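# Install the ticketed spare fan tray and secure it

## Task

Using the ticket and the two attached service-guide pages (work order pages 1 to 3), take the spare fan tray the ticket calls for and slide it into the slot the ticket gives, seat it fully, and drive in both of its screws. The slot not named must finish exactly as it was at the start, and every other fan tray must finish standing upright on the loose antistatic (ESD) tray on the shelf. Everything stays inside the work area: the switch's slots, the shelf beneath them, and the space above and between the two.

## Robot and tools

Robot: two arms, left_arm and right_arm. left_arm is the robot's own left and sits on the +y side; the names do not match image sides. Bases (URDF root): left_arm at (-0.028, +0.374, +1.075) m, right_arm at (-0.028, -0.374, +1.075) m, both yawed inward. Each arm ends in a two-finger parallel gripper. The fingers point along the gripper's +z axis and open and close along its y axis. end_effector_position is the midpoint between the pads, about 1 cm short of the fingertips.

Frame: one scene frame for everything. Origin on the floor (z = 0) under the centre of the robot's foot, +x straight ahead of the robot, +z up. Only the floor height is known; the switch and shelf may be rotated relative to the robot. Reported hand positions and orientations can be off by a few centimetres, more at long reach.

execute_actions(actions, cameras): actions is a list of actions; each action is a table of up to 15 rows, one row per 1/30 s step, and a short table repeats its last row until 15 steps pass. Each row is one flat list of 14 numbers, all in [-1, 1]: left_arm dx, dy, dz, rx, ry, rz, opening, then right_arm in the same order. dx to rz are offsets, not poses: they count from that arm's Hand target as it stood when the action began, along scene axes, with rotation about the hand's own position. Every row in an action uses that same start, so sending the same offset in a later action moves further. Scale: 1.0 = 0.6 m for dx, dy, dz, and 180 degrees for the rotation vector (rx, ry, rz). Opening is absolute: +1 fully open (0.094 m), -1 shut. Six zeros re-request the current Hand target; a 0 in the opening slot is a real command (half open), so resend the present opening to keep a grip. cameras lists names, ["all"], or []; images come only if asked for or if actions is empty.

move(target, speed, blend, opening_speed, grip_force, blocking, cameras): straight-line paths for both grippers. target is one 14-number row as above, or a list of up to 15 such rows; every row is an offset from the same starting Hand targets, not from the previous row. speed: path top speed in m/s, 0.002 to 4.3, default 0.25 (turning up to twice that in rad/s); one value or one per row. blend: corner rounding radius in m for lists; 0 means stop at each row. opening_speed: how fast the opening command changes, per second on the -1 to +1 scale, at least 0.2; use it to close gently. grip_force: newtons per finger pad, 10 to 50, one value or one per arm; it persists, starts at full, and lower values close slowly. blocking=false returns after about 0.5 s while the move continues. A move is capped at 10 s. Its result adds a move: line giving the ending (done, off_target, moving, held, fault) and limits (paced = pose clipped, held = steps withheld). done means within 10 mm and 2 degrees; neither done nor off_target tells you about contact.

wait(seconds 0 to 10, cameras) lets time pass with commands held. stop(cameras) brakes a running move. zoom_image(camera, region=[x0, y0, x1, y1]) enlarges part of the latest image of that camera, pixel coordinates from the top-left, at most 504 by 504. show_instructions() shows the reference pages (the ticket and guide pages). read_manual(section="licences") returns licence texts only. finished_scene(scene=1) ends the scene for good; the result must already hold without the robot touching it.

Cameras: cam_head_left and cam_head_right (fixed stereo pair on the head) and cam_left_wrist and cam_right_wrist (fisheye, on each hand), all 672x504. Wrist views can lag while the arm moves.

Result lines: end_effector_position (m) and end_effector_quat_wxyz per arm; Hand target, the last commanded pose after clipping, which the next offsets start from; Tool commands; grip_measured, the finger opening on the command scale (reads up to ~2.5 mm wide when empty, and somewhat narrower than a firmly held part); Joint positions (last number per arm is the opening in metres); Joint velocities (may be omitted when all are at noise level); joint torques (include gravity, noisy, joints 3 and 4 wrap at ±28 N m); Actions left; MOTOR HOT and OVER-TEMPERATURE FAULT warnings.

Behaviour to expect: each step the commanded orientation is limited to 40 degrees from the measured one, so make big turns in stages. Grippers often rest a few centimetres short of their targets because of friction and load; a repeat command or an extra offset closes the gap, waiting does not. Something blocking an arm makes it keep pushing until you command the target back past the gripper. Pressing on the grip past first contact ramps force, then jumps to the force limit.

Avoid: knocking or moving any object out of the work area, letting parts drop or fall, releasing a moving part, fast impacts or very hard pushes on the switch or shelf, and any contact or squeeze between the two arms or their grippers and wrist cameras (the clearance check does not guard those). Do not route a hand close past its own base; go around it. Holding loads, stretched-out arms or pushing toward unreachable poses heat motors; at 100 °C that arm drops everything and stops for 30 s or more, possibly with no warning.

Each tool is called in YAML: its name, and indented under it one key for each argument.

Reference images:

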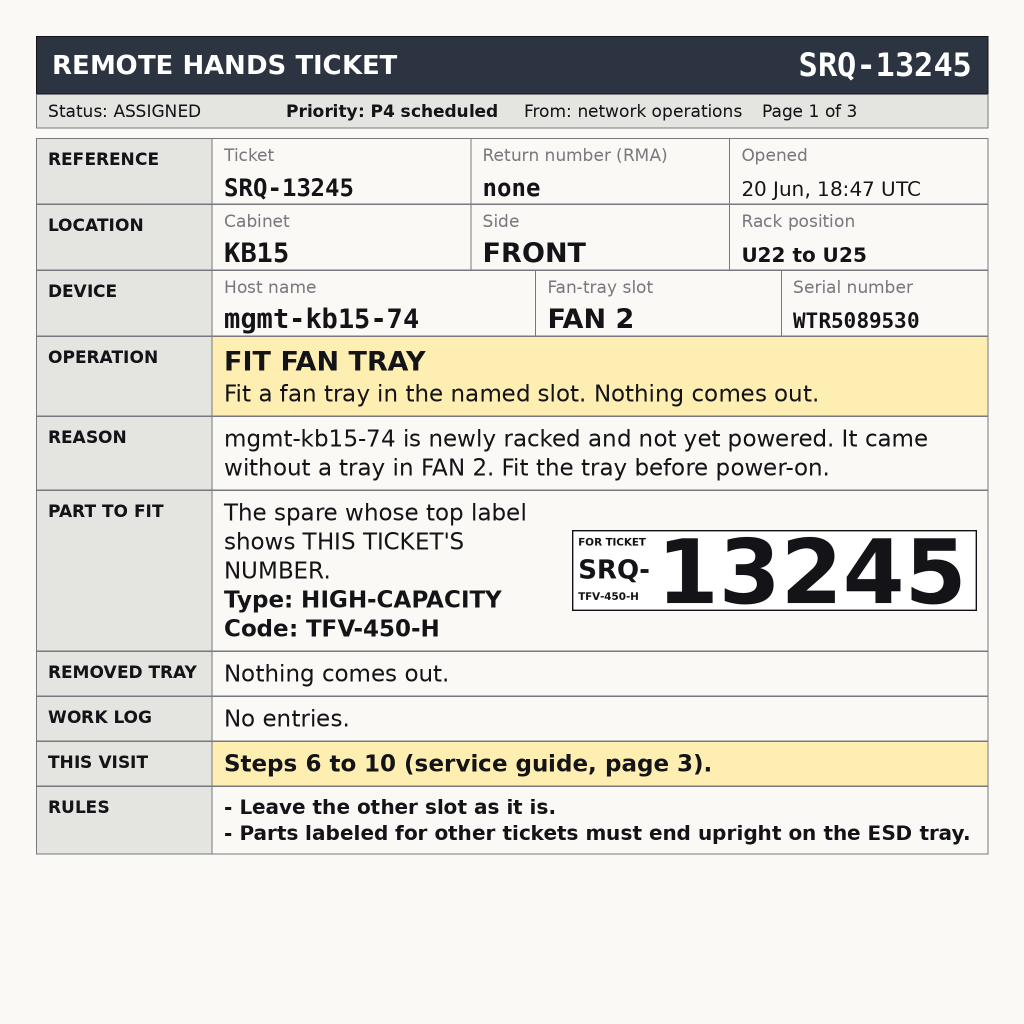

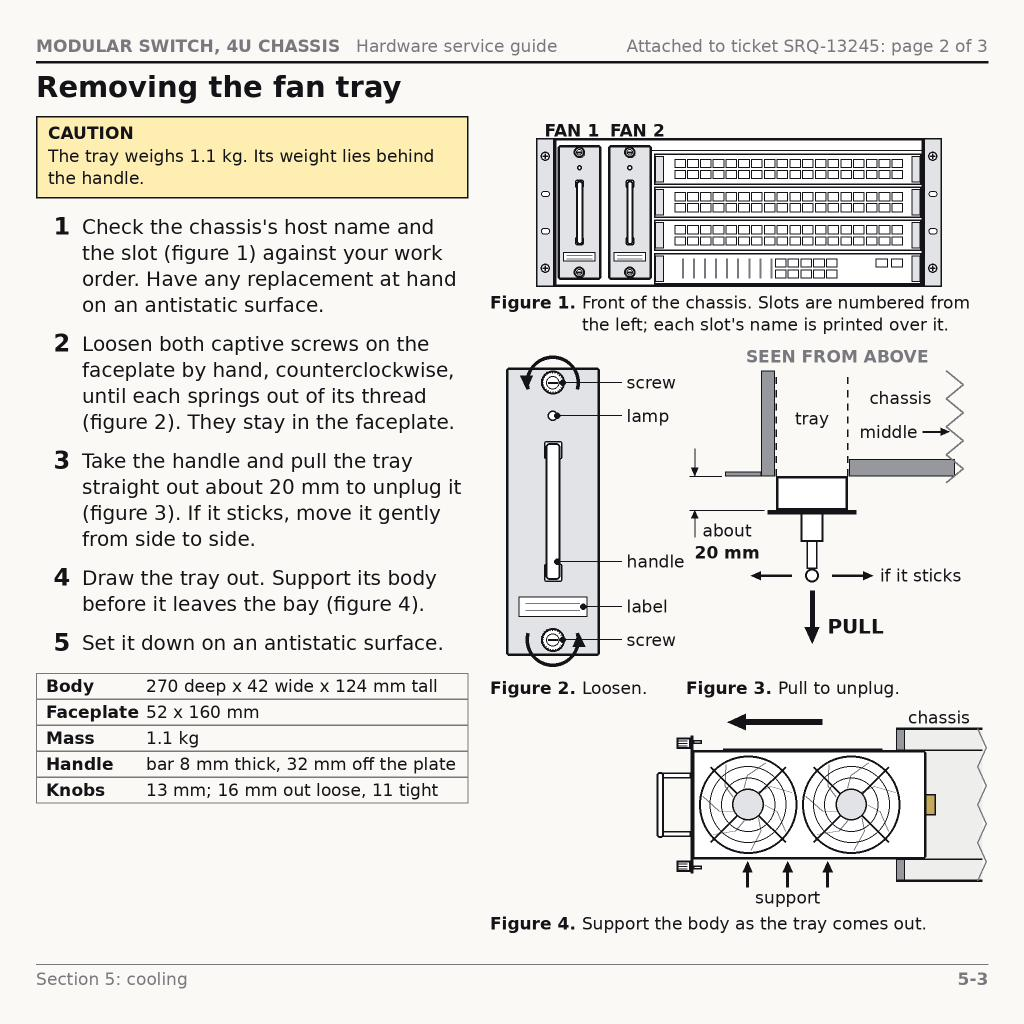

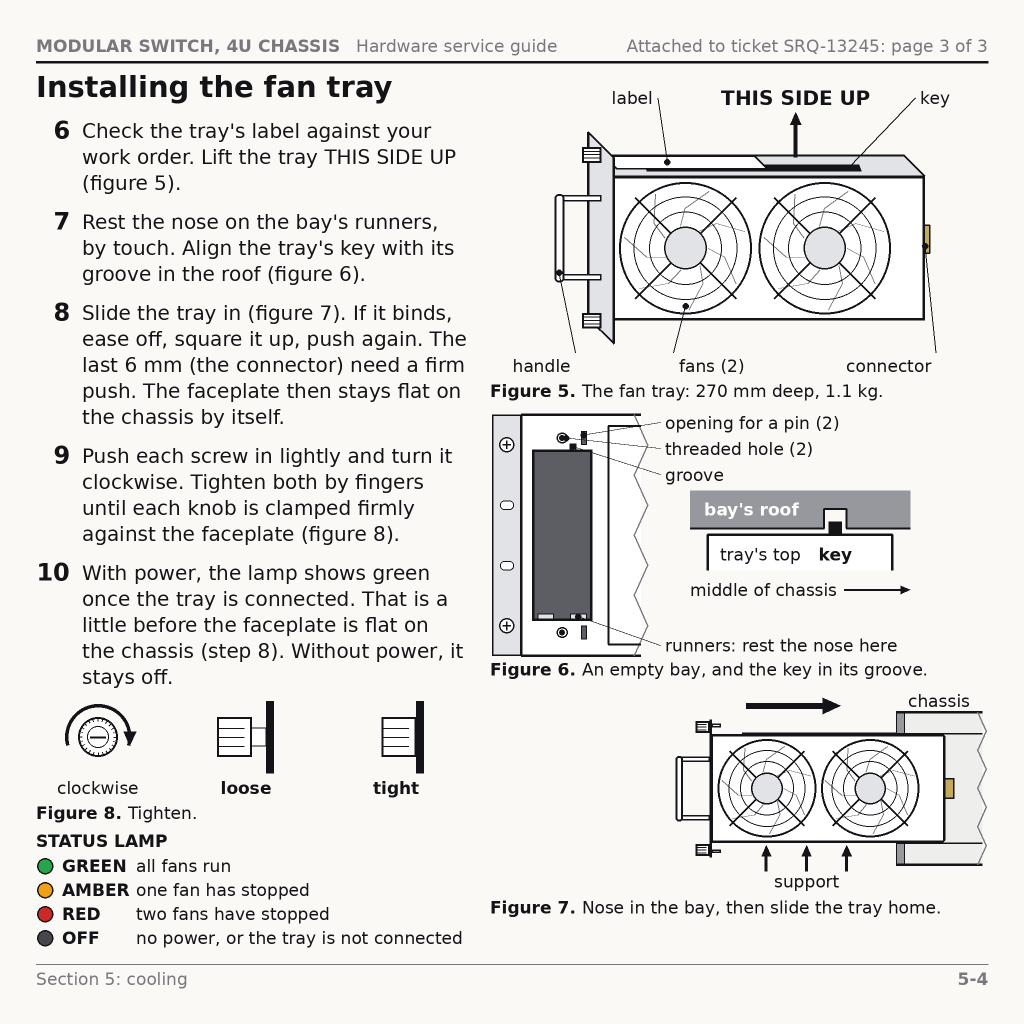

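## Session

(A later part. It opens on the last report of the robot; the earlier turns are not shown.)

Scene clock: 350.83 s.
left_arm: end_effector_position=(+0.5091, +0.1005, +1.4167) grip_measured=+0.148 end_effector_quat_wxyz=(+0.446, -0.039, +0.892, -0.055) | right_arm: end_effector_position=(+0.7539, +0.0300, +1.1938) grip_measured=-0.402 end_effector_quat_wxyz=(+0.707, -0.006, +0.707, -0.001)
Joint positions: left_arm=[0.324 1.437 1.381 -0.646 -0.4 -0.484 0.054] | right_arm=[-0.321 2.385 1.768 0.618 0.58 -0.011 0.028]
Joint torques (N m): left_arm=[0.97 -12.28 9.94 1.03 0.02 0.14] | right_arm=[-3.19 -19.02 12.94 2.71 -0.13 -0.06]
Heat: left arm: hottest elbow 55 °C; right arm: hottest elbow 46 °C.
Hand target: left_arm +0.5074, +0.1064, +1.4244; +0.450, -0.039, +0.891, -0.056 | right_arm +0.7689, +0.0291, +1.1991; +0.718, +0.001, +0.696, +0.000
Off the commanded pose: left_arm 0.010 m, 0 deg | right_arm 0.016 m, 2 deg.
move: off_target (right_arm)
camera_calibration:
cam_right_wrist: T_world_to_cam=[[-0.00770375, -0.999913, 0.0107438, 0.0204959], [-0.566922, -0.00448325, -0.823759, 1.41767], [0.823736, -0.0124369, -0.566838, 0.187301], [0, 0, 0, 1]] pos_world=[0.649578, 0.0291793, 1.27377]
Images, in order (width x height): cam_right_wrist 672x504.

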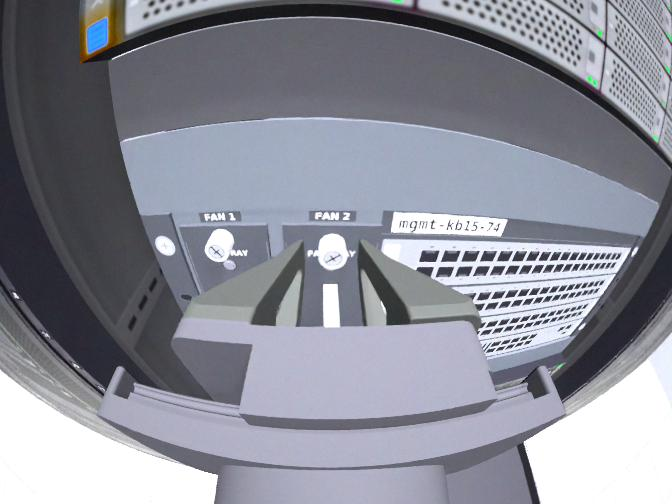

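move:
  target:
    - [0,0,0,0,0,0,0.15,0.0,-0.004,0.0,0,0,0,-0.83]
  speed: [0.1]
  opening_speed: 0.6

move:
  target:
    - [0,0,0,0,0,0,0.15,0.01,-0.0,0.0,0.64,0,0.02,-0.83]
  speed: [0.6]
  cameras: ["cam_right_wrist"]

zoom_image:
  camera: "cam_right_wrist"
  region: [270, 190, 400, 310]

Scene clock: 352.53 s.
left_arm: end_effector_position=(+0.5091, +0.1005, +1.4167) grip_measured=+0.148 end_effector_quat_wxyz=(+0.446, -0.039, +0.892, -0.055) | right_arm: end_effector_position=(+0.7550, +0.0283, +1.1940) grip_measured=-0.744 end_effector_quat_wxyz=(+0.707, -0.005, +0.707, -0.001)
Joint positions: left_arm=[0.324 1.437 1.381 -0.646 -0.4 -0.484 0.054] | right_arm=[-0.324 2.385 1.768 0.619 0.578 -0.011 0.012]
Joint torques (N m): left_arm=[0.67 -11.81 9.8 1.16 0.03 0.1] | right_arm=[-3.02 -19.19 12.57 2.77 -0.14 -0.06]
Heat: left arm: hottest elbow 55 °C; right arm: hottest elbow 46 °C.
Hand target: left_arm +0.5074, +0.1064, +1.4244; +0.450, -0.039, +0.891, -0.056 | right_arm +0.7689, +0.0267, +1.1991; +0.718, +0.001, +0.696, +0.000
Off the commanded pose: left_arm 0.010 m, 0 deg | right_arm 0.015 m, 2 deg.
move: off_target (right_arm)

Scene clock: 355.43 s.
left_arm: end_effector_position=(+0.5091, +0.1005, +1.4167) grip_measured=+0.148 end_effector_quat_wxyz=(+0.446, -0.039, +0.892, -0.055) | right_arm: end_effector_position=(+0.7566, +0.0287, +1.1944) grip_measured=-0.746 end_effector_quat_wxyz=(+0.384, +0.587, +0.385, +0.599)
Joint positions: left_arm=[0.324 1.437 1.381 -0.646 -0.4 -0.484 0.054] | right_arm=[-0.326 2.393 1.773 0.637 0.57 1.981 0.012]
Joint torques (N m): left_arm=[1.2 -12.45 9.78 1.2 0.01 0.13] | right_arm=[-3.19 -19.14 13.63 1.37 -0.14 0.06]
Heat: left arm: hottest elbow 54 °C; right arm: hottest elbow 46 °C.
Hand target: left_arm +0.5074, +0.1064, +1.4244; +0.450, -0.039, +0.891, -0.056 | right_arm +0.7748, +0.0267, +1.1991; +0.383, +0.589, +0.372, +0.606
Off the commanded pose: left_arm 0.010 m, 0 deg | right_arm 0.019 m, 2 deg.
move: off_target (right_arm)
camera_calibration:
cam_right_wrist: T_world_to_cam=[[-0.0063163, 0.406575, -0.913595, 1.0818], [-0.579502, 0.743073, 0.334694, 0.0240219], [0.814946, 0.531544, 0.230918, -0.776344], [0, 0, 0, 1]] pos_world=[0.653432, -0.0450227, 1.15956]
Images, in order (width x height): cam_right_wrist 672x504.

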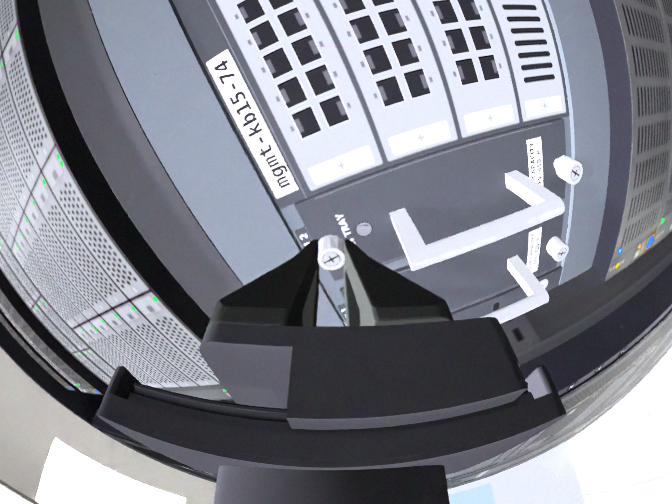

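Scaled by 3.877 from the camera's 672x504 image, which has a finer 960x720 frame.

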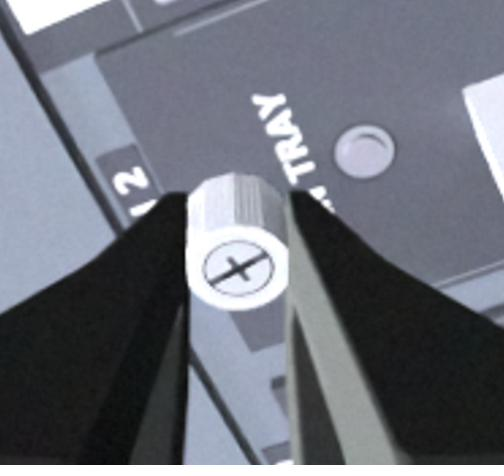

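move:
  target:
    - [0,0,0,0,0,0,0.15,-0.008,0.0,0.0,0,0,0,-0.5]
    - [0,0,0,0,0,0,0.15,-0.008,0.0,0.0,-0.64,0,-0.02,-0.5]
  speed: [0.1,0.7]
  cameras: ["cam_right_wrist"]

zoom_image:
  camera: "cam_right_wrist"
  region: [270, 190, 400, 310]

Scene clock: 359.23 s.
left_arm: end_effector_position=(+0.5091, +0.1005, +1.4167) grip_measured=+0.148 end_effector_quat_wxyz=(+0.446, -0.039, +0.892, -0.055) | right_arm: end_effector_position=(+0.7590, +0.0264, +1.1933) grip_measured=-0.502 end_effector_quat_wxyz=(+0.707, -0.003, +0.707, -0.001)
Joint positions: left_arm=[0.324 1.437 1.381 -0.646 -0.4 -0.484 0.054] | right_arm=[-0.328 2.393 1.78 0.616 0.577 -0.009 0.023]
Joint torques (N m): left_arm=[0.73 -11.34 9.81 0.91 0.04 0.11] | right_arm=[-2.73 -19.66 12.18 2.76 -0.11 -0.08]
Heat: left arm: hottest elbow 54 °C; right arm: hottest elbow 46 °C.
Hand target: left_arm +0.5074, +0.1064, +1.4244; +0.450, -0.039, +0.891, -0.056 | right_arm +0.7700, +0.0268, +1.1990; +0.718, +0.001, +0.696, +0.000
Off the commanded pose: left_arm 0.010 m, 0 deg | right_arm 0.013 m, 2 deg.
move: off_target (right_arm)
camera_calibration:
cam_right_wrist: T_world_to_cam=[[-0.0111975, -0.999907, 0.00781934, 0.0230586], [-0.565563, -0.000115743, -0.824705, 1.42012], [0.824629, -0.013657, -0.565509, 0.180638], [0, 0, 0, 1]] pos_world=[0.654469, 0.0256878, 1.27316]
Images, in order (width x height): cam_right_wrist 672x504.

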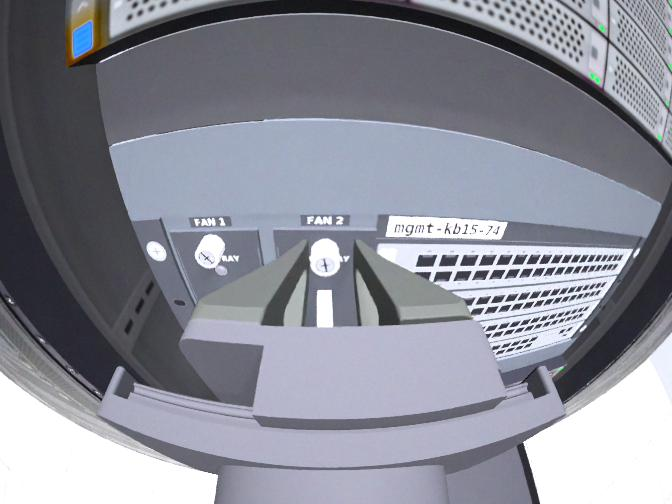

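Scaled by 3.877 from the camera's 672x504 image, which has a finer 960x720 frame.

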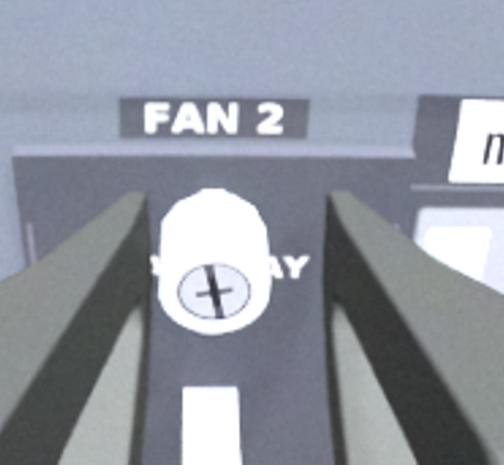

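move:
  target:
    - [0,0,0,0,0,0,0.15,-0.03,0.004,0.0,0,0,0,-0.5]
  speed: [0.1]
  cameras: ["cam_left_wrist"]

zoom_image:
  camera: "cam_left_wrist"
  region: [310, 130, 390, 190]

Scene clock: 360.63 s.
left_arm: end_effector_position=(+0.5091, +0.1005, +1.4167) grip_measured=+0.148 end_effector_quat_wxyz=(+0.446, -0.039, +0.892, -0.055) | right_arm: end_effector_position=(+0.7566, +0.0231, +1.1934) grip_measured=-0.502 end_effector_quat_wxyz=(+0.713, +0.003, +0.701, -0.002)
Joint positions: left_arm=[0.324 1.437 1.381 -0.646 -0.4 -0.484 0.054] | right_arm=[-0.328 2.393 1.767 0.646 0.586 -0.01 0.023]
Joint torques (N m): left_arm=[1.03 -11.52 9.84 1.35 0.02 0.11] | right_arm=[-1.38 -21.71 8.49 2.78 0.13 -0.08]
Heat: left arm: hottest elbow 54 °C; right arm: hottest elbow 46 °C.
Hand target: left_arm +0.5074, +0.1064, +1.4244; +0.450, -0.039, +0.891, -0.056 | right_arm +0.7520, +0.0292, +1.1991; +0.718, +0.001, +0.696, +0.000
Off the commanded pose: left_arm 0.010 m, 0 deg | right_arm 0.009 m, 1 deg.
move: done
camera_calibration:
cam_left_wrist: T_world_to_cam=[[0.0391211, -0.988159, 0.148362, -0.133989], [-0.970328, -0.0730229, -0.230503, 0.823269], [0.238608, -0.134942, -0.961695, 1.37926], [0, 0, 0, 1]] pos_world=[0.47498, 0.113836, 1.53607]
Images, in order (width x height): cam_left_wrist 672x504.

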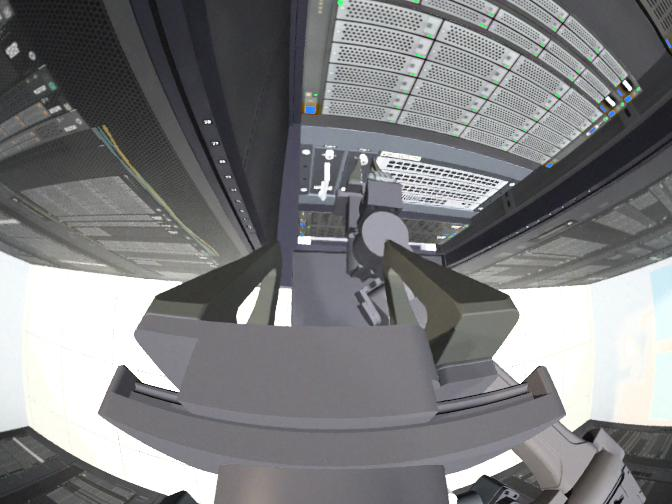

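Scaled by 6.300 from the camera's 672x504 image, which has a finer 960x720 frame.

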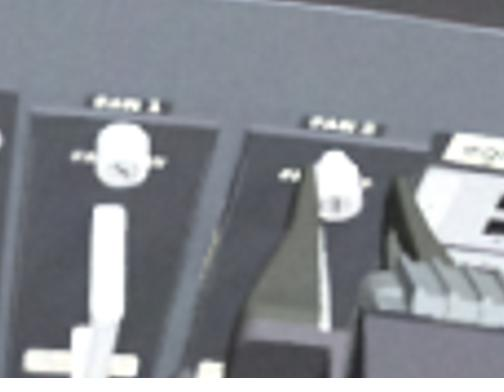

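move:
  target:
    - [0,0,0,0,0,0,0.15,-0.015,0.012,0.0,0,0,0,-0.4]
  speed: [0.1]
  cameras: ["cam_right_wrist"]

zoom_image:
  camera: "cam_right_wrist"
  region: [270, 190, 400, 310]

Scene clock: 362.30 s.
left_arm: end_effector_position=(+0.5091, +0.1005, +1.4167) grip_measured=+0.148 end_effector_quat_wxyz=(+0.446, -0.039, +0.892, -0.055) | right_arm: end_effector_position=(+0.7470, +0.0320, +1.1877) grip_measured=-0.402 end_effector_quat_wxyz=(+0.711, +0.001, +0.703, -0.002)
Joint positions: left_arm=[0.324 1.437 1.381 -0.646 -0.4 -0.484 0.054] | right_arm=[-0.311 2.393 1.752 0.655 0.602 -0.011 0.028]
Joint torques (N m): left_arm=[1.55 -12.81 9.74 1.37 0.05 0.15] | right_arm=[-1.61 -22.12 8.34 2.74 0.11 -0.07]
Heat: left arm: hottest elbow 53 °C; right arm: hottest elbow 46 °C.
Hand target: left_arm +0.5074, +0.1064, +1.4244; +0.450, -0.039, +0.891, -0.056 | right_arm +0.7430, +0.0364, +1.1990; +0.718, +0.001, +0.696, +0.000
Off the commanded pose: left_arm 0.010 m, 0 deg | right_arm 0.013 m, 1 deg.
move: off_target (right_arm)
camera_calibration:
cam_right_wrist: T_world_to_cam=[[-0.0192067, -0.999813, 0.00242224, 0.0410625], [-0.556987, 0.0086879, -0.830476, 1.40881], [0.830299, -0.0172999, -0.55705, 0.173252], [0, 0, 0, 1]] pos_world=[0.641629, 0.0318124, 1.2664]
Images, in order (width x height): cam_right_wrist 672x504.

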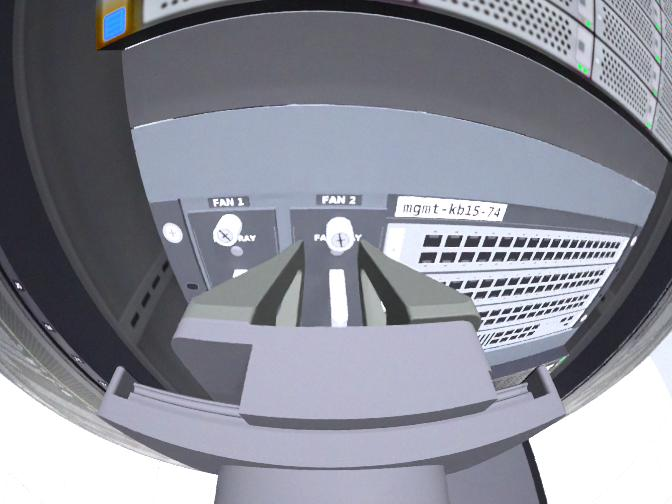

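Scaled by 3.877 from the camera's 672x504 image, which has a finer 960x720 frame.

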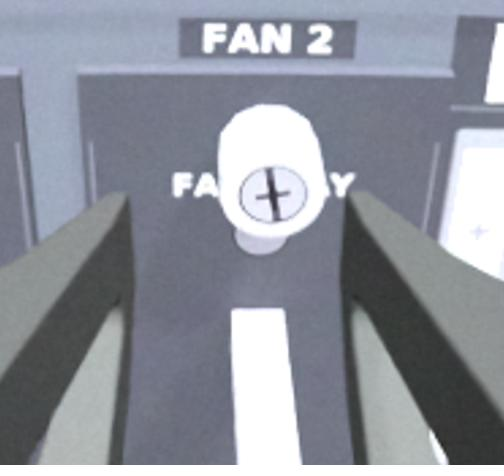

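move:
  target:
    - [0,0,0,0,0,0,0.15,0.008,-0.007,0.025,0,0,0,-0.4]
  speed: [0.1]

Scene clock: 363.80 s.
left_arm: end_effector_position=(+0.5091, +0.1005, +1.4167) grip_measured=+0.148 end_effector_quat_wxyz=(+0.446, -0.039, +0.892, -0.055) | right_arm: end_effector_position=(+0.7471, +0.0326, +1.1954) grip_measured=-0.402 end_effector_quat_wxyz=(+0.714, +0.002, +0.700, +0.000)
Joint positions: left_arm=[0.324 1.437 1.381 -0.646 -0.4 -0.484 0.054] | right_arm=[-0.311 2.384 1.752 0.655 0.599 -0.011 0.028]
Joint torques (N m): left_arm=[0.44 -11.87 9.78 1.14 0.01 0.11] | right_arm=[-2.26 -22.95 8.81 1.61 -0.11 -0.07]
Heat: left arm: hottest elbow 53 °C; right arm: hottest elbow 46 °C.
Hand target: left_arm +0.5074, +0.1064, +1.4244; +0.450, -0.039, +0.891, -0.056 | right_arm +0.7478, +0.0322, +1.2140; +0.718, +0.001, +0.696, +0.000
Off the commanded pose: left_arm 0.010 m, 0 deg | right_arm 0.019 m, 1 deg.
move: off_target (right_arm)

move:
  target:
    - [0,0,0,0,0,0,0.15,0.004,-0.01,0.0,0,0,0,-0.83]
  speed: [0.1]
  opening_speed: 0.6
  cameras: ["cam_right_wrist"]

zoom_image:
  camera: "cam_right_wrist"
  region: [270, 190, 400, 310]

Scene clock: 365.30 s.
left_arm: end_effector_position=(+0.5091, +0.1005, +1.4167) grip_measured=+0.148 end_effector_quat_wxyz=(+0.446, -0.039, +0.892, -0.055) | right_arm: end_effector_position=(+0.7468, +0.0294, +1.1948) grip_measured=-0.826 end_effector_quat_wxyz=(+0.713, +0.001, +0.702, -0.001)
Joint positions: left_arm=[0.324 1.437 1.381 -0.646 -0.4 -0.484 0.054] | right_arm=[-0.315 2.379 1.743 0.655 0.596 -0.011 0.008]
Joint torques (N m): left_arm=[1.26 -12.1 9.78 1.06 0.07 0.15] | right_arm=[-2.61 -22.71 8.99 1.73 -0.31 -0.06]
Heat: left arm: hottest elbow 53 °C; right arm: hottest elbow 46 °C.
Hand target: left_arm +0.5074, +0.1064, +1.4244; +0.450, -0.039, +0.891, -0.056 | right_arm +0.7501, +0.0262, +1.2137; +0.718, +0.001, +0.696, +0.000
Off the commanded pose: left_arm 0.010 m, 0 deg | right_arm 0.020 m, 1 deg.
move: off_target (right_arm)
camera_calibration:
cam_right_wrist: T_world_to_cam=[[-0.0165865, -0.999862, -0.0000021148, 0.0393229], [-0.553499, 0.00918363, -0.832799, 1.41481], [0.832685, -0.013812, -0.553575, 0.17129], [0, 0, 0, 1]] pos_world=[0.641116, 0.0286903, 1.27307]
Images, in order (width x height): cam_right_wrist 672x504.

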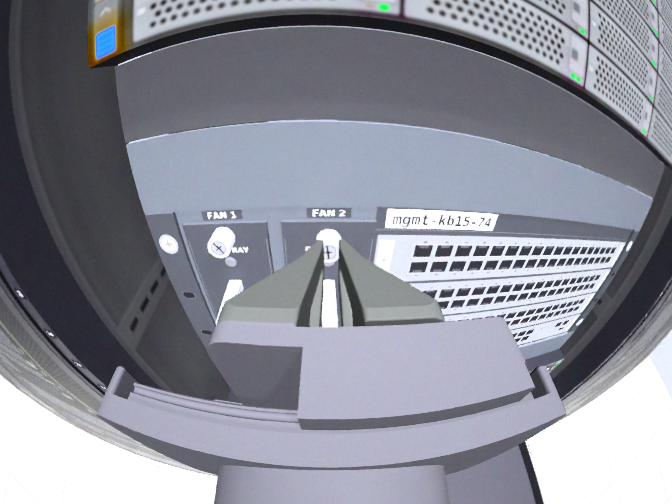

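Scaled by 3.877 from the camera's 672x504 image, which has a finer 960x720 frame.

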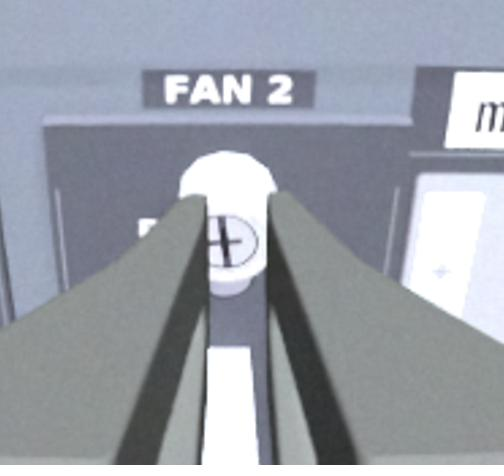

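move:
  target:
    - [0,0,0,0,0,0,0.15,0,0,0,0,0,0,-0.4]
    - [0,0,0,0,0,0,0.15,0.018,0,0,0,0,0,-0.4]
  speed: 0.1
  cameras: ["cam_right_wrist"]

Scene clock: 368.30 s.
left_arm: end_effector_position=(+0.5091, +0.1005, +1.4167) grip_measured=+0.148 end_effector_quat_wxyz=(+0.446, -0.039, +0.892, -0.055) | right_arm: end_effector_position=(+0.7484, +0.0287, +1.1916) grip_measured=-0.402 end_effector_quat_wxyz=(+0.708, -0.005, +0.706, +0.000)
Joint positions: left_arm=[0.324 1.437 1.381 -0.646 -0.4 -0.484 0.054] | right_arm=[-0.318 2.379 1.743 0.64 0.583 -0.011 0.028]
Joint torques (N m): left_arm=[1.49 -11.63 9.96 1.21 0 0.16] | right_arm=[-2.96 -21.48 11.71 1.59 -0.14 -0.06]
Heat: left arm: hottest elbow 53 °C; right arm: hottest elbow 46 °C.
Hand target: left_arm +0.5074, +0.1064, +1.4244; +0.450, -0.039, +0.891, -0.056 | right_arm +0.7610, +0.0262, +1.2137; +0.718, +0.001, +0.696, +0.000
Off the commanded pose: left_arm 0.010 m, 0 deg | right_arm 0.026 m, 2 deg.
move: off_target (right_arm)
camera_calibration:
cam_right_wrist: T_world_to_cam=[[-0.00776909, -0.999933, 0.00863377, 0.0216963], [-0.563734, -0.00275157, -0.825952, 1.41284], [0.82592, -0.011284, -0.563674, 0.185209], [0, 0, 0, 1]] pos_world=[0.643664, 0.0276723, 1.27114]
Images, in order (width x height): cam_right_wrist 672x504.

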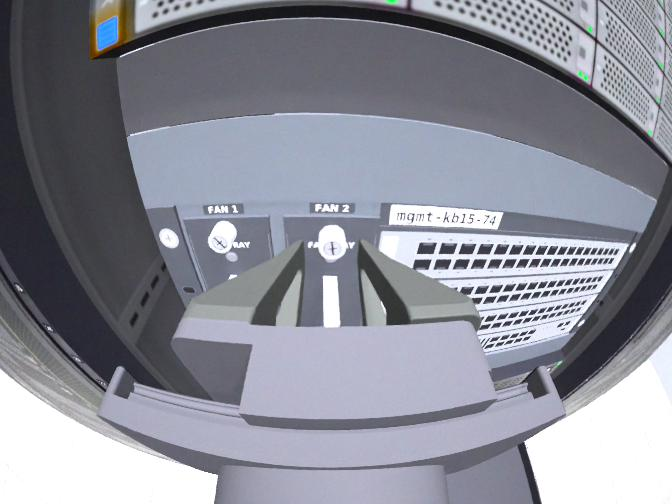

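move:
  target: [0,0,0,0,0,0,0.15,0.008,0,0.008,0,0,0,-0.4]
  speed: 0.1
  cameras: ["cam_right_wrist"]

zoom_image:
  camera: "cam_right_wrist"
  region: [270, 190, 400, 310]

Scene clock: 369.37 s.
left_arm: end_effector_position=(+0.5091, +0.1005, +1.4167) grip_measured=+0.148 end_effector_quat_wxyz=(+0.446, -0.039, +0.892, -0.055) | right_arm: end_effector_position=(+0.7498, +0.0266, +1.1884) grip_measured=-0.402 end_effector_quat_wxyz=(+0.704, -0.008, +0.710, -0.003)
Joint positions: left_arm=[0.324 1.437 1.381 -0.646 -0.4 -0.484 0.054] | right_arm=[-0.322 2.379 1.743 0.626 0.58 -0.011 0.028]
Joint torques (N m): left_arm=[1.08 -11.69 10.07 1.14 0.05 0.12] | right_arm=[-3.19 -21.54 12.78 1.65 -0.13 -0.06]
Heat: left arm: hottest elbow 53 °C; right arm: hottest elbow 46 °C.
Hand target: left_arm +0.5074, +0.1064, +1.4244; +0.450, -0.039, +0.891, -0.056 | right_arm +0.7658, +0.0262, +1.2186; +0.718, +0.001, +0.696, +0.000
Off the commanded pose: left_arm 0.010 m, 0 deg | right_arm 0.034 m, 3 deg.
move: off_target (right_arm)
camera_calibration:
cam_right_wrist: T_world_to_cam=[[-0.0075645, -0.999831, 0.0167475, 0.00982605], [-0.573695, -0.00937832, -0.819016, 1.41036], [0.819034, -0.0158034, -0.573527, 0.199241], [0, 0, 0, 1]] pos_world=[0.646007, 0.0261999, 1.26921]
Images, in order (width x height): cam_right_wrist 672x504.

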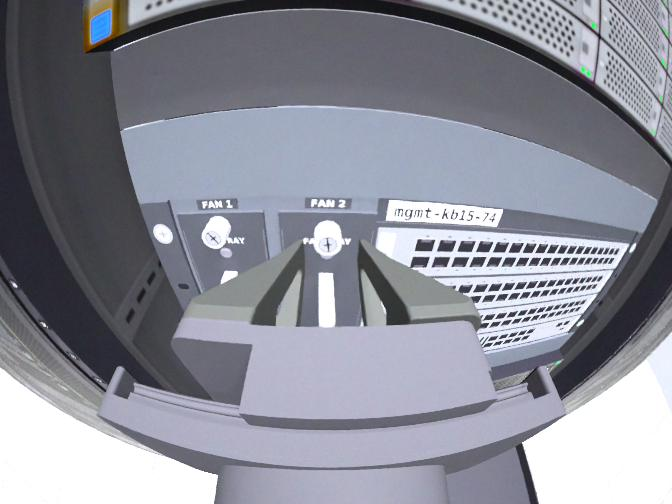

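Scaled by 3.877 from the camera's 672x504 image, which has a finer 960x720 frame.

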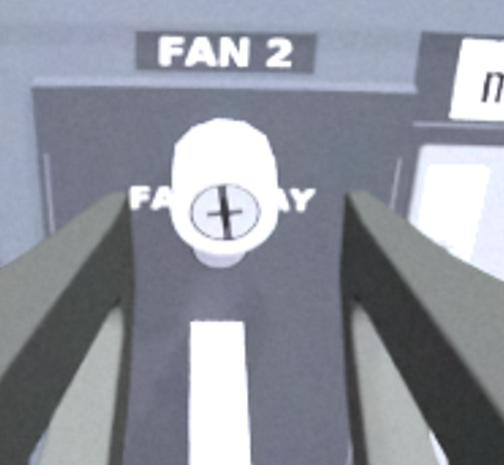

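move:
  target: [0,0,0,0,0,0,0.15,0.0,0.012,0.022,0,0,0,-0.4]
  speed: 0.1
  cameras: ["cam_right_wrist"]

zoom_image:
  camera: "cam_right_wrist"
  region: [270, 190, 400, 310]

Scene clock: 370.70 s.
left_arm: end_effector_position=(+0.5091, +0.1005, +1.4167) grip_measured=+0.148 end_effector_quat_wxyz=(+0.446, -0.039, +0.892, -0.055) | right_arm: end_effector_position=(+0.7529, +0.0278, +1.1907) grip_measured=-0.402 end_effector_quat_wxyz=(+0.700, -0.009, +0.714, -0.007)
Joint positions: left_arm=[0.324 1.437 1.381 -0.646 -0.4 -0.484 0.054] | right_arm=[-0.322 2.379 1.76 0.597 0.583 -0.011 0.028]
Joint torques (N m): left_arm=[1.61 -11.93 10.06 1.46 -0.01 0.13] | right_arm=[-2.32 -22.59 12.96 1.63 0.1 -0.06]
Heat: left arm: hottest elbow 53 °C; right arm: hottest elbow 47 °C.
Hand target: left_arm +0.5074, +0.1064, +1.4244; +0.450, -0.039, +0.891, -0.056 | right_arm +0.7658, +0.0333, +1.2319; +0.718, +0.001, +0.696, +0.000
Off the commanded pose: left_arm 0.010 m, 0 deg | right_arm 0.043 m, 3 deg.
move: off_target (right_arm)
camera_calibration:
cam_right_wrist: T_world_to_cam=[[-0.0107701, -0.999659, 0.0237838, 0.00506485], [-0.582266, -0.0130671, -0.812893, 1.41342], [0.812927, -0.0226034, -0.581927, 0.212808], [0, 0, 0, 1]] pos_world=[0.650041, 0.0283426, 1.27267]
Images, in order (width x height): cam_right_wrist 672x504.

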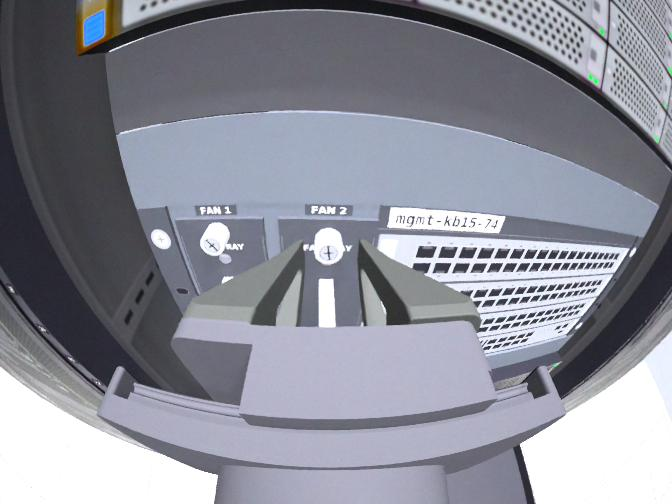

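Scaled by 3.877 from the camera's 672x504 image, which has a finer 960x720 frame.

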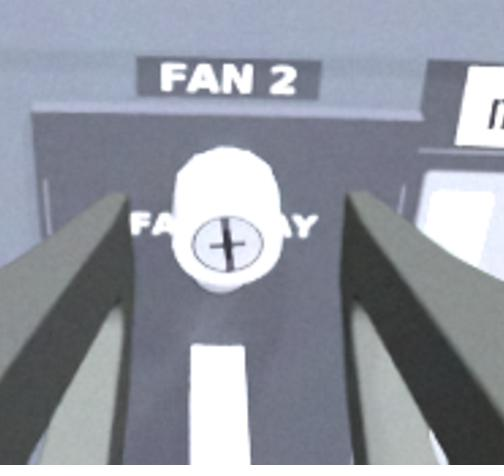

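move:
  target: [0,0,0,0,0,0,0.15,0.0,0.008,0.006,0,0,0,-0.4]
  speed: 0.1
  cameras: ["cam_right_wrist"]

zoom_image:
  camera: "cam_right_wrist"
  region: [270, 190, 400, 310]

Scene clock: 372.27 s.
left_arm: end_effector_position=(+0.5091, +0.1005, +1.4167) grip_measured=+0.148 end_effector_quat_wxyz=(+0.446, -0.039, +0.892, -0.055) | right_arm: end_effector_position=(+0.7554, +0.0287, +1.1952) grip_measured=-0.402 end_effector_quat_wxyz=(+0.701, -0.007, +0.713, -0.008)
Joint positions: left_arm=[0.324 1.437 1.381 -0.646 -0.4 -0.484 0.054] | right_arm=[-0.322 2.379 1.773 0.585 0.586 -0.011 0.028]
Joint torques (N m): left_arm=[1.44 -11.63 9.95 1.22 0.08 0.17] | right_arm=[-1.9 -22.53 13.07 1.63 0.14 -0.06]
Heat: left arm: hottest elbow 53 °C; right arm: hottest elbow 47 °C.
Hand target: left_arm +0.5074, +0.1064, +1.4244; +0.450, -0.039, +0.891, -0.056 | right_arm +0.7658, +0.0382, +1.2356; +0.718, +0.001, +0.696, +0.000
Off the commanded pose: left_arm 0.010 m, 0 deg | right_arm 0.043 m, 3 deg.
move: off_target (right_arm)
camera_calibration:
cam_right_wrist: T_world_to_cam=[[-0.0146239, -0.999628, 0.0230257, 0.00978481], [-0.581169, -0.0102413, -0.813719, 1.41865], [0.813652, -0.0252816, -0.580803, 0.211619], [0, 0, 0, 1]] pos_world=[0.652434, 0.02966, 1.27707]
Images, in order (width x height): cam_right_wrist 672x504.

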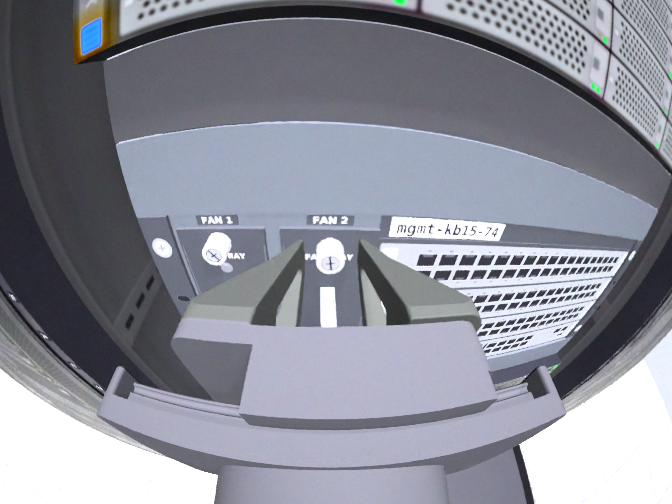

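Scaled by 3.877 from the camera's 672x504 image, which has a finer 960x720 frame.

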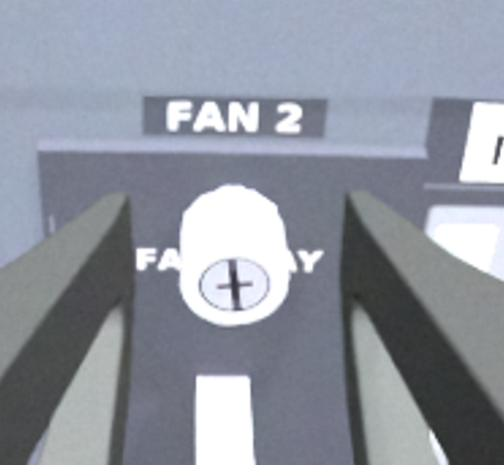

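move:
  target: [0,0,0,0,0,0,0.15,0,0,0,0,0,0,-0.83]
  speed: 0.1
  opening_speed: 0.6
  cameras: ["cam_right_wrist"]

zoom_image:
  camera: "cam_right_wrist"
  region: [270, 190, 400, 310]

Scene clock: 373.83 s.
left_arm: end_effector_position=(+0.5091, +0.1005, +1.4167) grip_measured=+0.148 end_effector_quat_wxyz=(+0.446, -0.039, +0.892, -0.055) | right_arm: end_effector_position=(+0.7555, +0.0287, +1.1953) grip_measured=-0.742 end_effector_quat_wxyz=(+0.700, -0.007, +0.714, -0.008)
Joint positions: left_arm=[0.324 1.437 1.381 -0.646 -0.4 -0.484 0.054] | right_arm=[-0.322 2.379 1.774 0.584 0.587 -0.011 0.012]
Joint torques (N m): left_arm=[1.85 -11.58 9.98 1.24 0.02 0.15] | right_arm=[-1.9 -22.48 13.03 1.68 0.12 -0.06]
Heat: left arm: hottest elbow 52 °C; right arm: hottest elbow 47 °C.
Hand target: left_arm +0.5074, +0.1064, +1.4244; +0.450, -0.039, +0.891, -0.056 | right_arm +0.7658, +0.0381, +1.2355; +0.718, +0.001, +0.696, +0.000
Off the commanded pose: left_arm 0.010 m, 0 deg | right_arm 0.043 m, 3 deg.
move: off_target (right_arm)
camera_calibration:
cam_right_wrist: T_world_to_cam=[[-0.015388, -0.999605, 0.0234971, 0.00968552], [-0.581696, -0.0101641, -0.813343, 1.41866], [0.813261, -0.0261839, -0.58131, 0.212527], [0, 0, 0, 1]] pos_world=[0.652536, 0.0296658, 1.27717]
Images, in order (width x height): cam_right_wrist 672x504.

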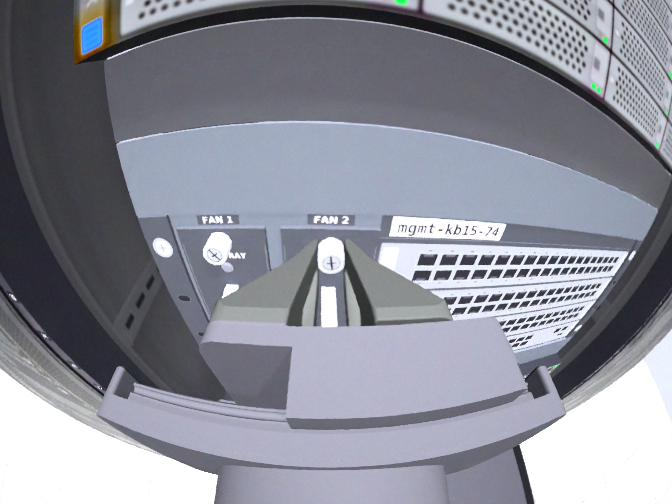

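Scaled by 3.877 from the camera's 672x504 image, which has a finer 960x720 frame.

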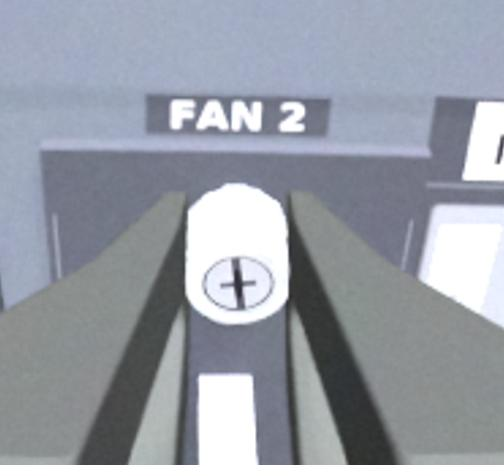

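move:
  target: [0,0,0,0,0,0,0.15,0.035,0,0,0,0,0,-0.83]
  speed: 0.1

Scene clock: 375.00 s.
left_arm: end_effector_position=(+0.5091, +0.1005, +1.4167) grip_measured=+0.148 end_effector_quat_wxyz=(+0.446, -0.039, +0.892, -0.055) | right_arm: end_effector_position=(+0.7589, +0.0288, +1.1972) grip_measured=-0.744 end_effector_quat_wxyz=(+0.695, -0.008, +0.719, -0.015)
Joint positions: left_arm=[0.324 1.437 1.381 -0.646 -0.4 -0.484 0.054] | right_arm=[-0.323 2.379 1.792 0.548 0.595 -0.011 0.012]
Joint torques (N m): left_arm=[1.67 -11.93 9.83 1.28 0.05 0.14] | right_arm=[-3.02 -20.31 16.59 1.76 -0.79 -0.07]
Heat: left arm: hottest elbow 52 °C; right arm: hottest elbow 47 °C.
Hand target: left_arm +0.5074, +0.1064, +1.4244; +0.450, -0.039, +0.891, -0.056 | right_arm +0.7869, +0.0380, +1.2354; +0.718, +0.001, +0.696, +0.000
Off the commanded pose: left_arm 0.010 m, 0 deg | right_arm 0.048 m, 4 deg.
move: off_target (right_arm)

move:
  target: [0,0,0,0,0,0,0.15,0.015,0,0,0.64,0,0.02,-0.83]
  speed: 0.6
  cameras: ["cam_right_wrist","cam_left_wrist"]

zoom_image:
  camera: "cam_right_wrist"
  region: [270, 190, 400, 310]

zoom_image:
  camera: "cam_left_wrist"
  region: [300, 120, 400, 200]

Scene clock: 378.30 s.
left_arm: end_effector_position=(+0.5091, +0.1005, +1.4167) grip_measured=+0.148 end_effector_quat_wxyz=(+0.446, -0.039, +0.892, -0.055) | right_arm: end_effector_position=(+0.7596, +0.0281, +1.1962) grip_measured=-0.744 end_effector_quat_wxyz=(+0.393, +0.598, +0.402, +0.571)
Joint positions: left_arm=[0.324 1.437 1.381 -0.646 -0.4 -0.484 0.054] | right_arm=[-0.324 2.379 1.793 0.541 0.595 1.97 0.012]
Joint torques (N m): left_arm=[1.2 -11.69 9.92 1.18 0 0.16] | right_arm=[-3.49 -19.55 18.14 1.51 -1.22 0.15]
Heat: left arm: hottest elbow 52 °C; right arm: hottest elbow 49 °C.
Hand target: left_arm +0.5074, +0.1064, +1.4244; +0.450, -0.039, +0.891, -0.056 | right_arm +0.7958, +0.0382, +1.2356; +0.383, +0.588, +0.373, +0.607
Off the commanded pose: left_arm 0.010 m, 0 deg | right_arm 0.054 m, 6 deg.
move: off_target (right_arm)
camera_calibration:
cam_left_wrist: T_world_to_cam=[[0.0391211, -0.988159, 0.148362, -0.133989], [-0.970328, -0.0730229, -0.230503, 0.823269], [0.238608, -0.134942, -0.961695, 1.37926], [0, 0, 0, 1]] pos_world=[0.47498, 0.113836, 1.53607]
cam_right_wrist: T_world_to_cam=[[-0.0453482, 0.365845, -0.92957, 1.13363], [-0.545421, 0.770526, 0.329858, 0.00472917], [0.836935, 0.521966, 0.164597, -0.715922], [0, 0, 0, 1]] pos_world=[0.653167, -0.04469, 1.17007]
Images, in order (width x height): cam_left_wrist 672x504, cam_right_wrist 672x504.

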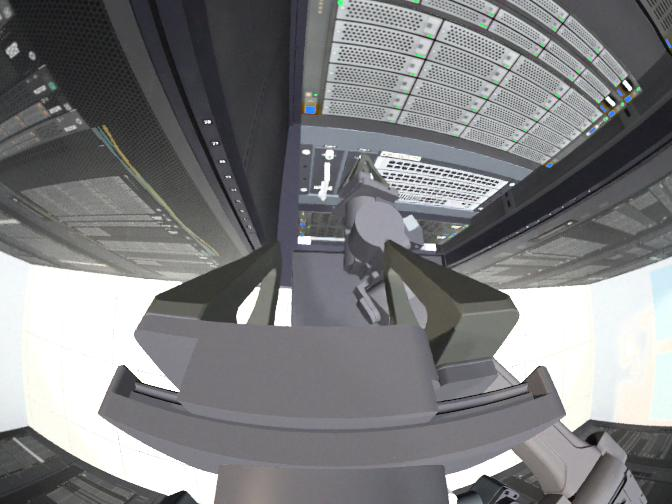

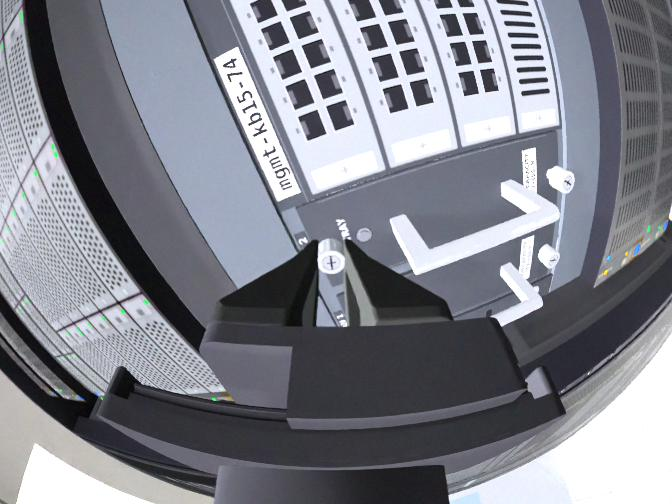

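Scaled by 3.877 from the camera's 672x504 image, which has a finer 960x720 frame.

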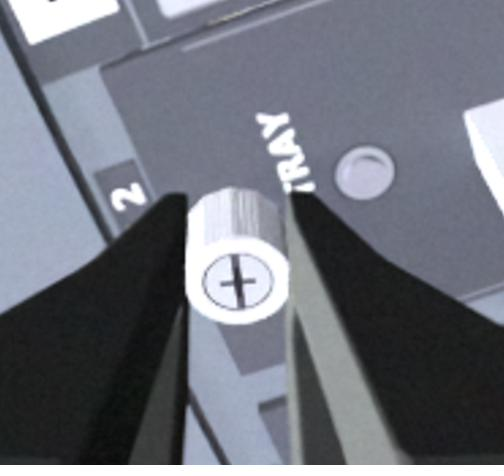

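Scaled by 5.040 from the camera's 672x504 image, which has a finer 960x720 frame.

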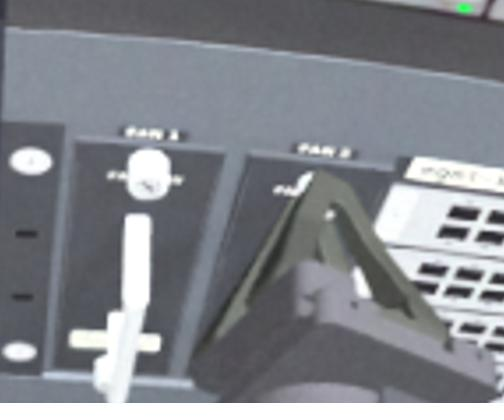

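move:
  target:
    - [0,0,0,0,0,0,0.15,-0.035,0,0,0,0,0,-0.83]
    - [0,0,0,0,0,0,0.15,-0.035,0,0,0,0,0,-0.5]
  speed: 0.1
  cameras: ["cam_right_wrist","cam_left_wrist"]

zoom_image:
  camera: "cam_right_wrist"
  region: [270, 190, 400, 310]

zoom_image:
  camera: "cam_left_wrist"
  region: [300, 120, 400, 200]

Scene clock: 380.20 s.
left_arm: end_effector_position=(+0.5091, +0.1005, +1.4167) grip_measured=+0.148 end_effector_quat_wxyz=(+0.446, -0.039, +0.892, -0.055) | right_arm: end_effector_position=(+0.7609, +0.0315, +1.2007) grip_measured=-0.502 end_effector_quat_wxyz=(+0.387, +0.597, +0.400, +0.579)
Joint positions: left_arm=[0.324 1.437 1.381 -0.646 -0.4 -0.484 0.054] | right_arm=[-0.324 2.379 1.801 0.541 0.582 1.982 0.023]
Joint torques (N m): left_arm=[0.85 -10.93 10.07 1.13 0.02 0.11] | right_arm=[-2.37 -21.54 13.56 2.63 -0.11 0.05]
Heat: left arm: hottest elbow 52 °C; right arm: hottest elbow 50 °C.
Hand target: left_arm +0.5074, +0.1064, +1.4244; +0.450, -0.039, +0.891, -0.056 | right_arm +0.7749, +0.0380, +1.2354; +0.383, +0.588, +0.373, +0.607
Off the commanded pose: left_arm 0.010 m, 0 deg | right_arm 0.038 m, 5 deg.
move: off_target (right_arm); target 2's new opening was sent with right_arm's hand 0.044 m and 6 deg from that target
camera_calibration:
cam_left_wrist: T_world_to_cam=[[0.0391211, -0.988159, 0.148362, -0.133989], [-0.970328, -0.0730229, -0.230503, 0.823269], [0.238608, -0.134942, -0.961695, 1.37926], [0, 0, 0, 1]] pos_world=[0.47498, 0.113836, 1.53607]
cam_right_wrist: T_world_to_cam=[[-0.0435844, 0.38022, -0.923869, 1.12791], [-0.55699, 0.758444, 0.338415, 0.000301888], [0.829374, 0.529336, 0.178722, -0.731018], [0, 0, 0, 1]] pos_world=[0.655615, -0.0421272, 1.17258]
Images, in order (width x height): cam_left_wrist 672x504, cam_right_wrist 672x504.

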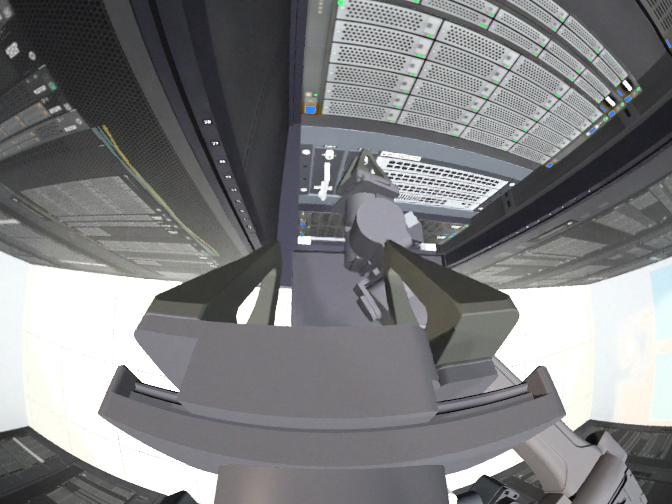

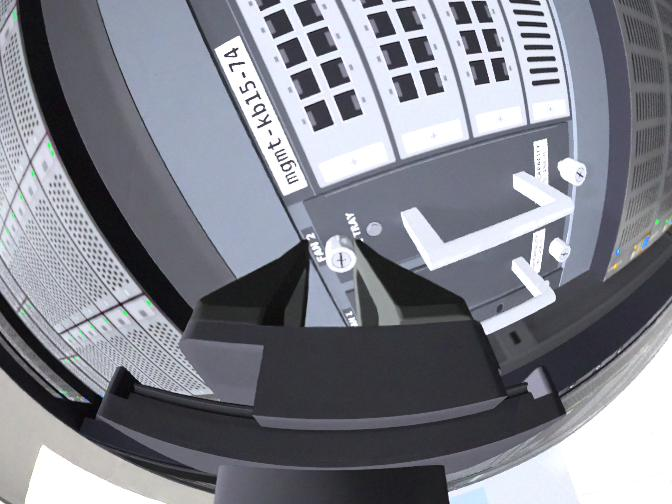

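Scaled by 3.877 from the camera's 672x504 image, which has a finer 960x720 frame.

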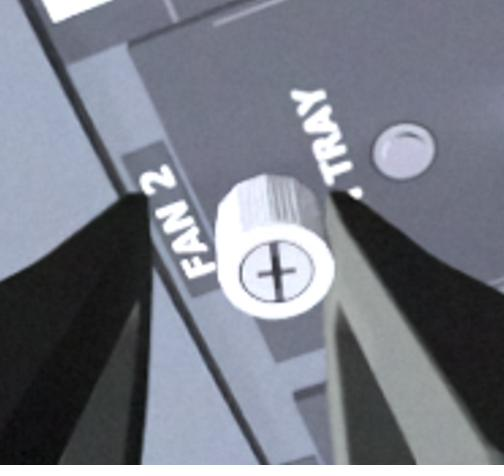

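Scaled by 5.040 from the camera's 672x504 image, which has a finer 960x720 frame.

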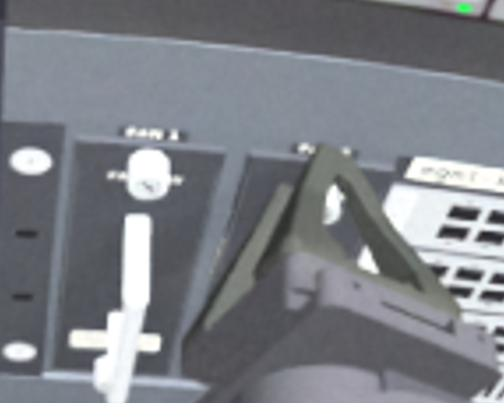

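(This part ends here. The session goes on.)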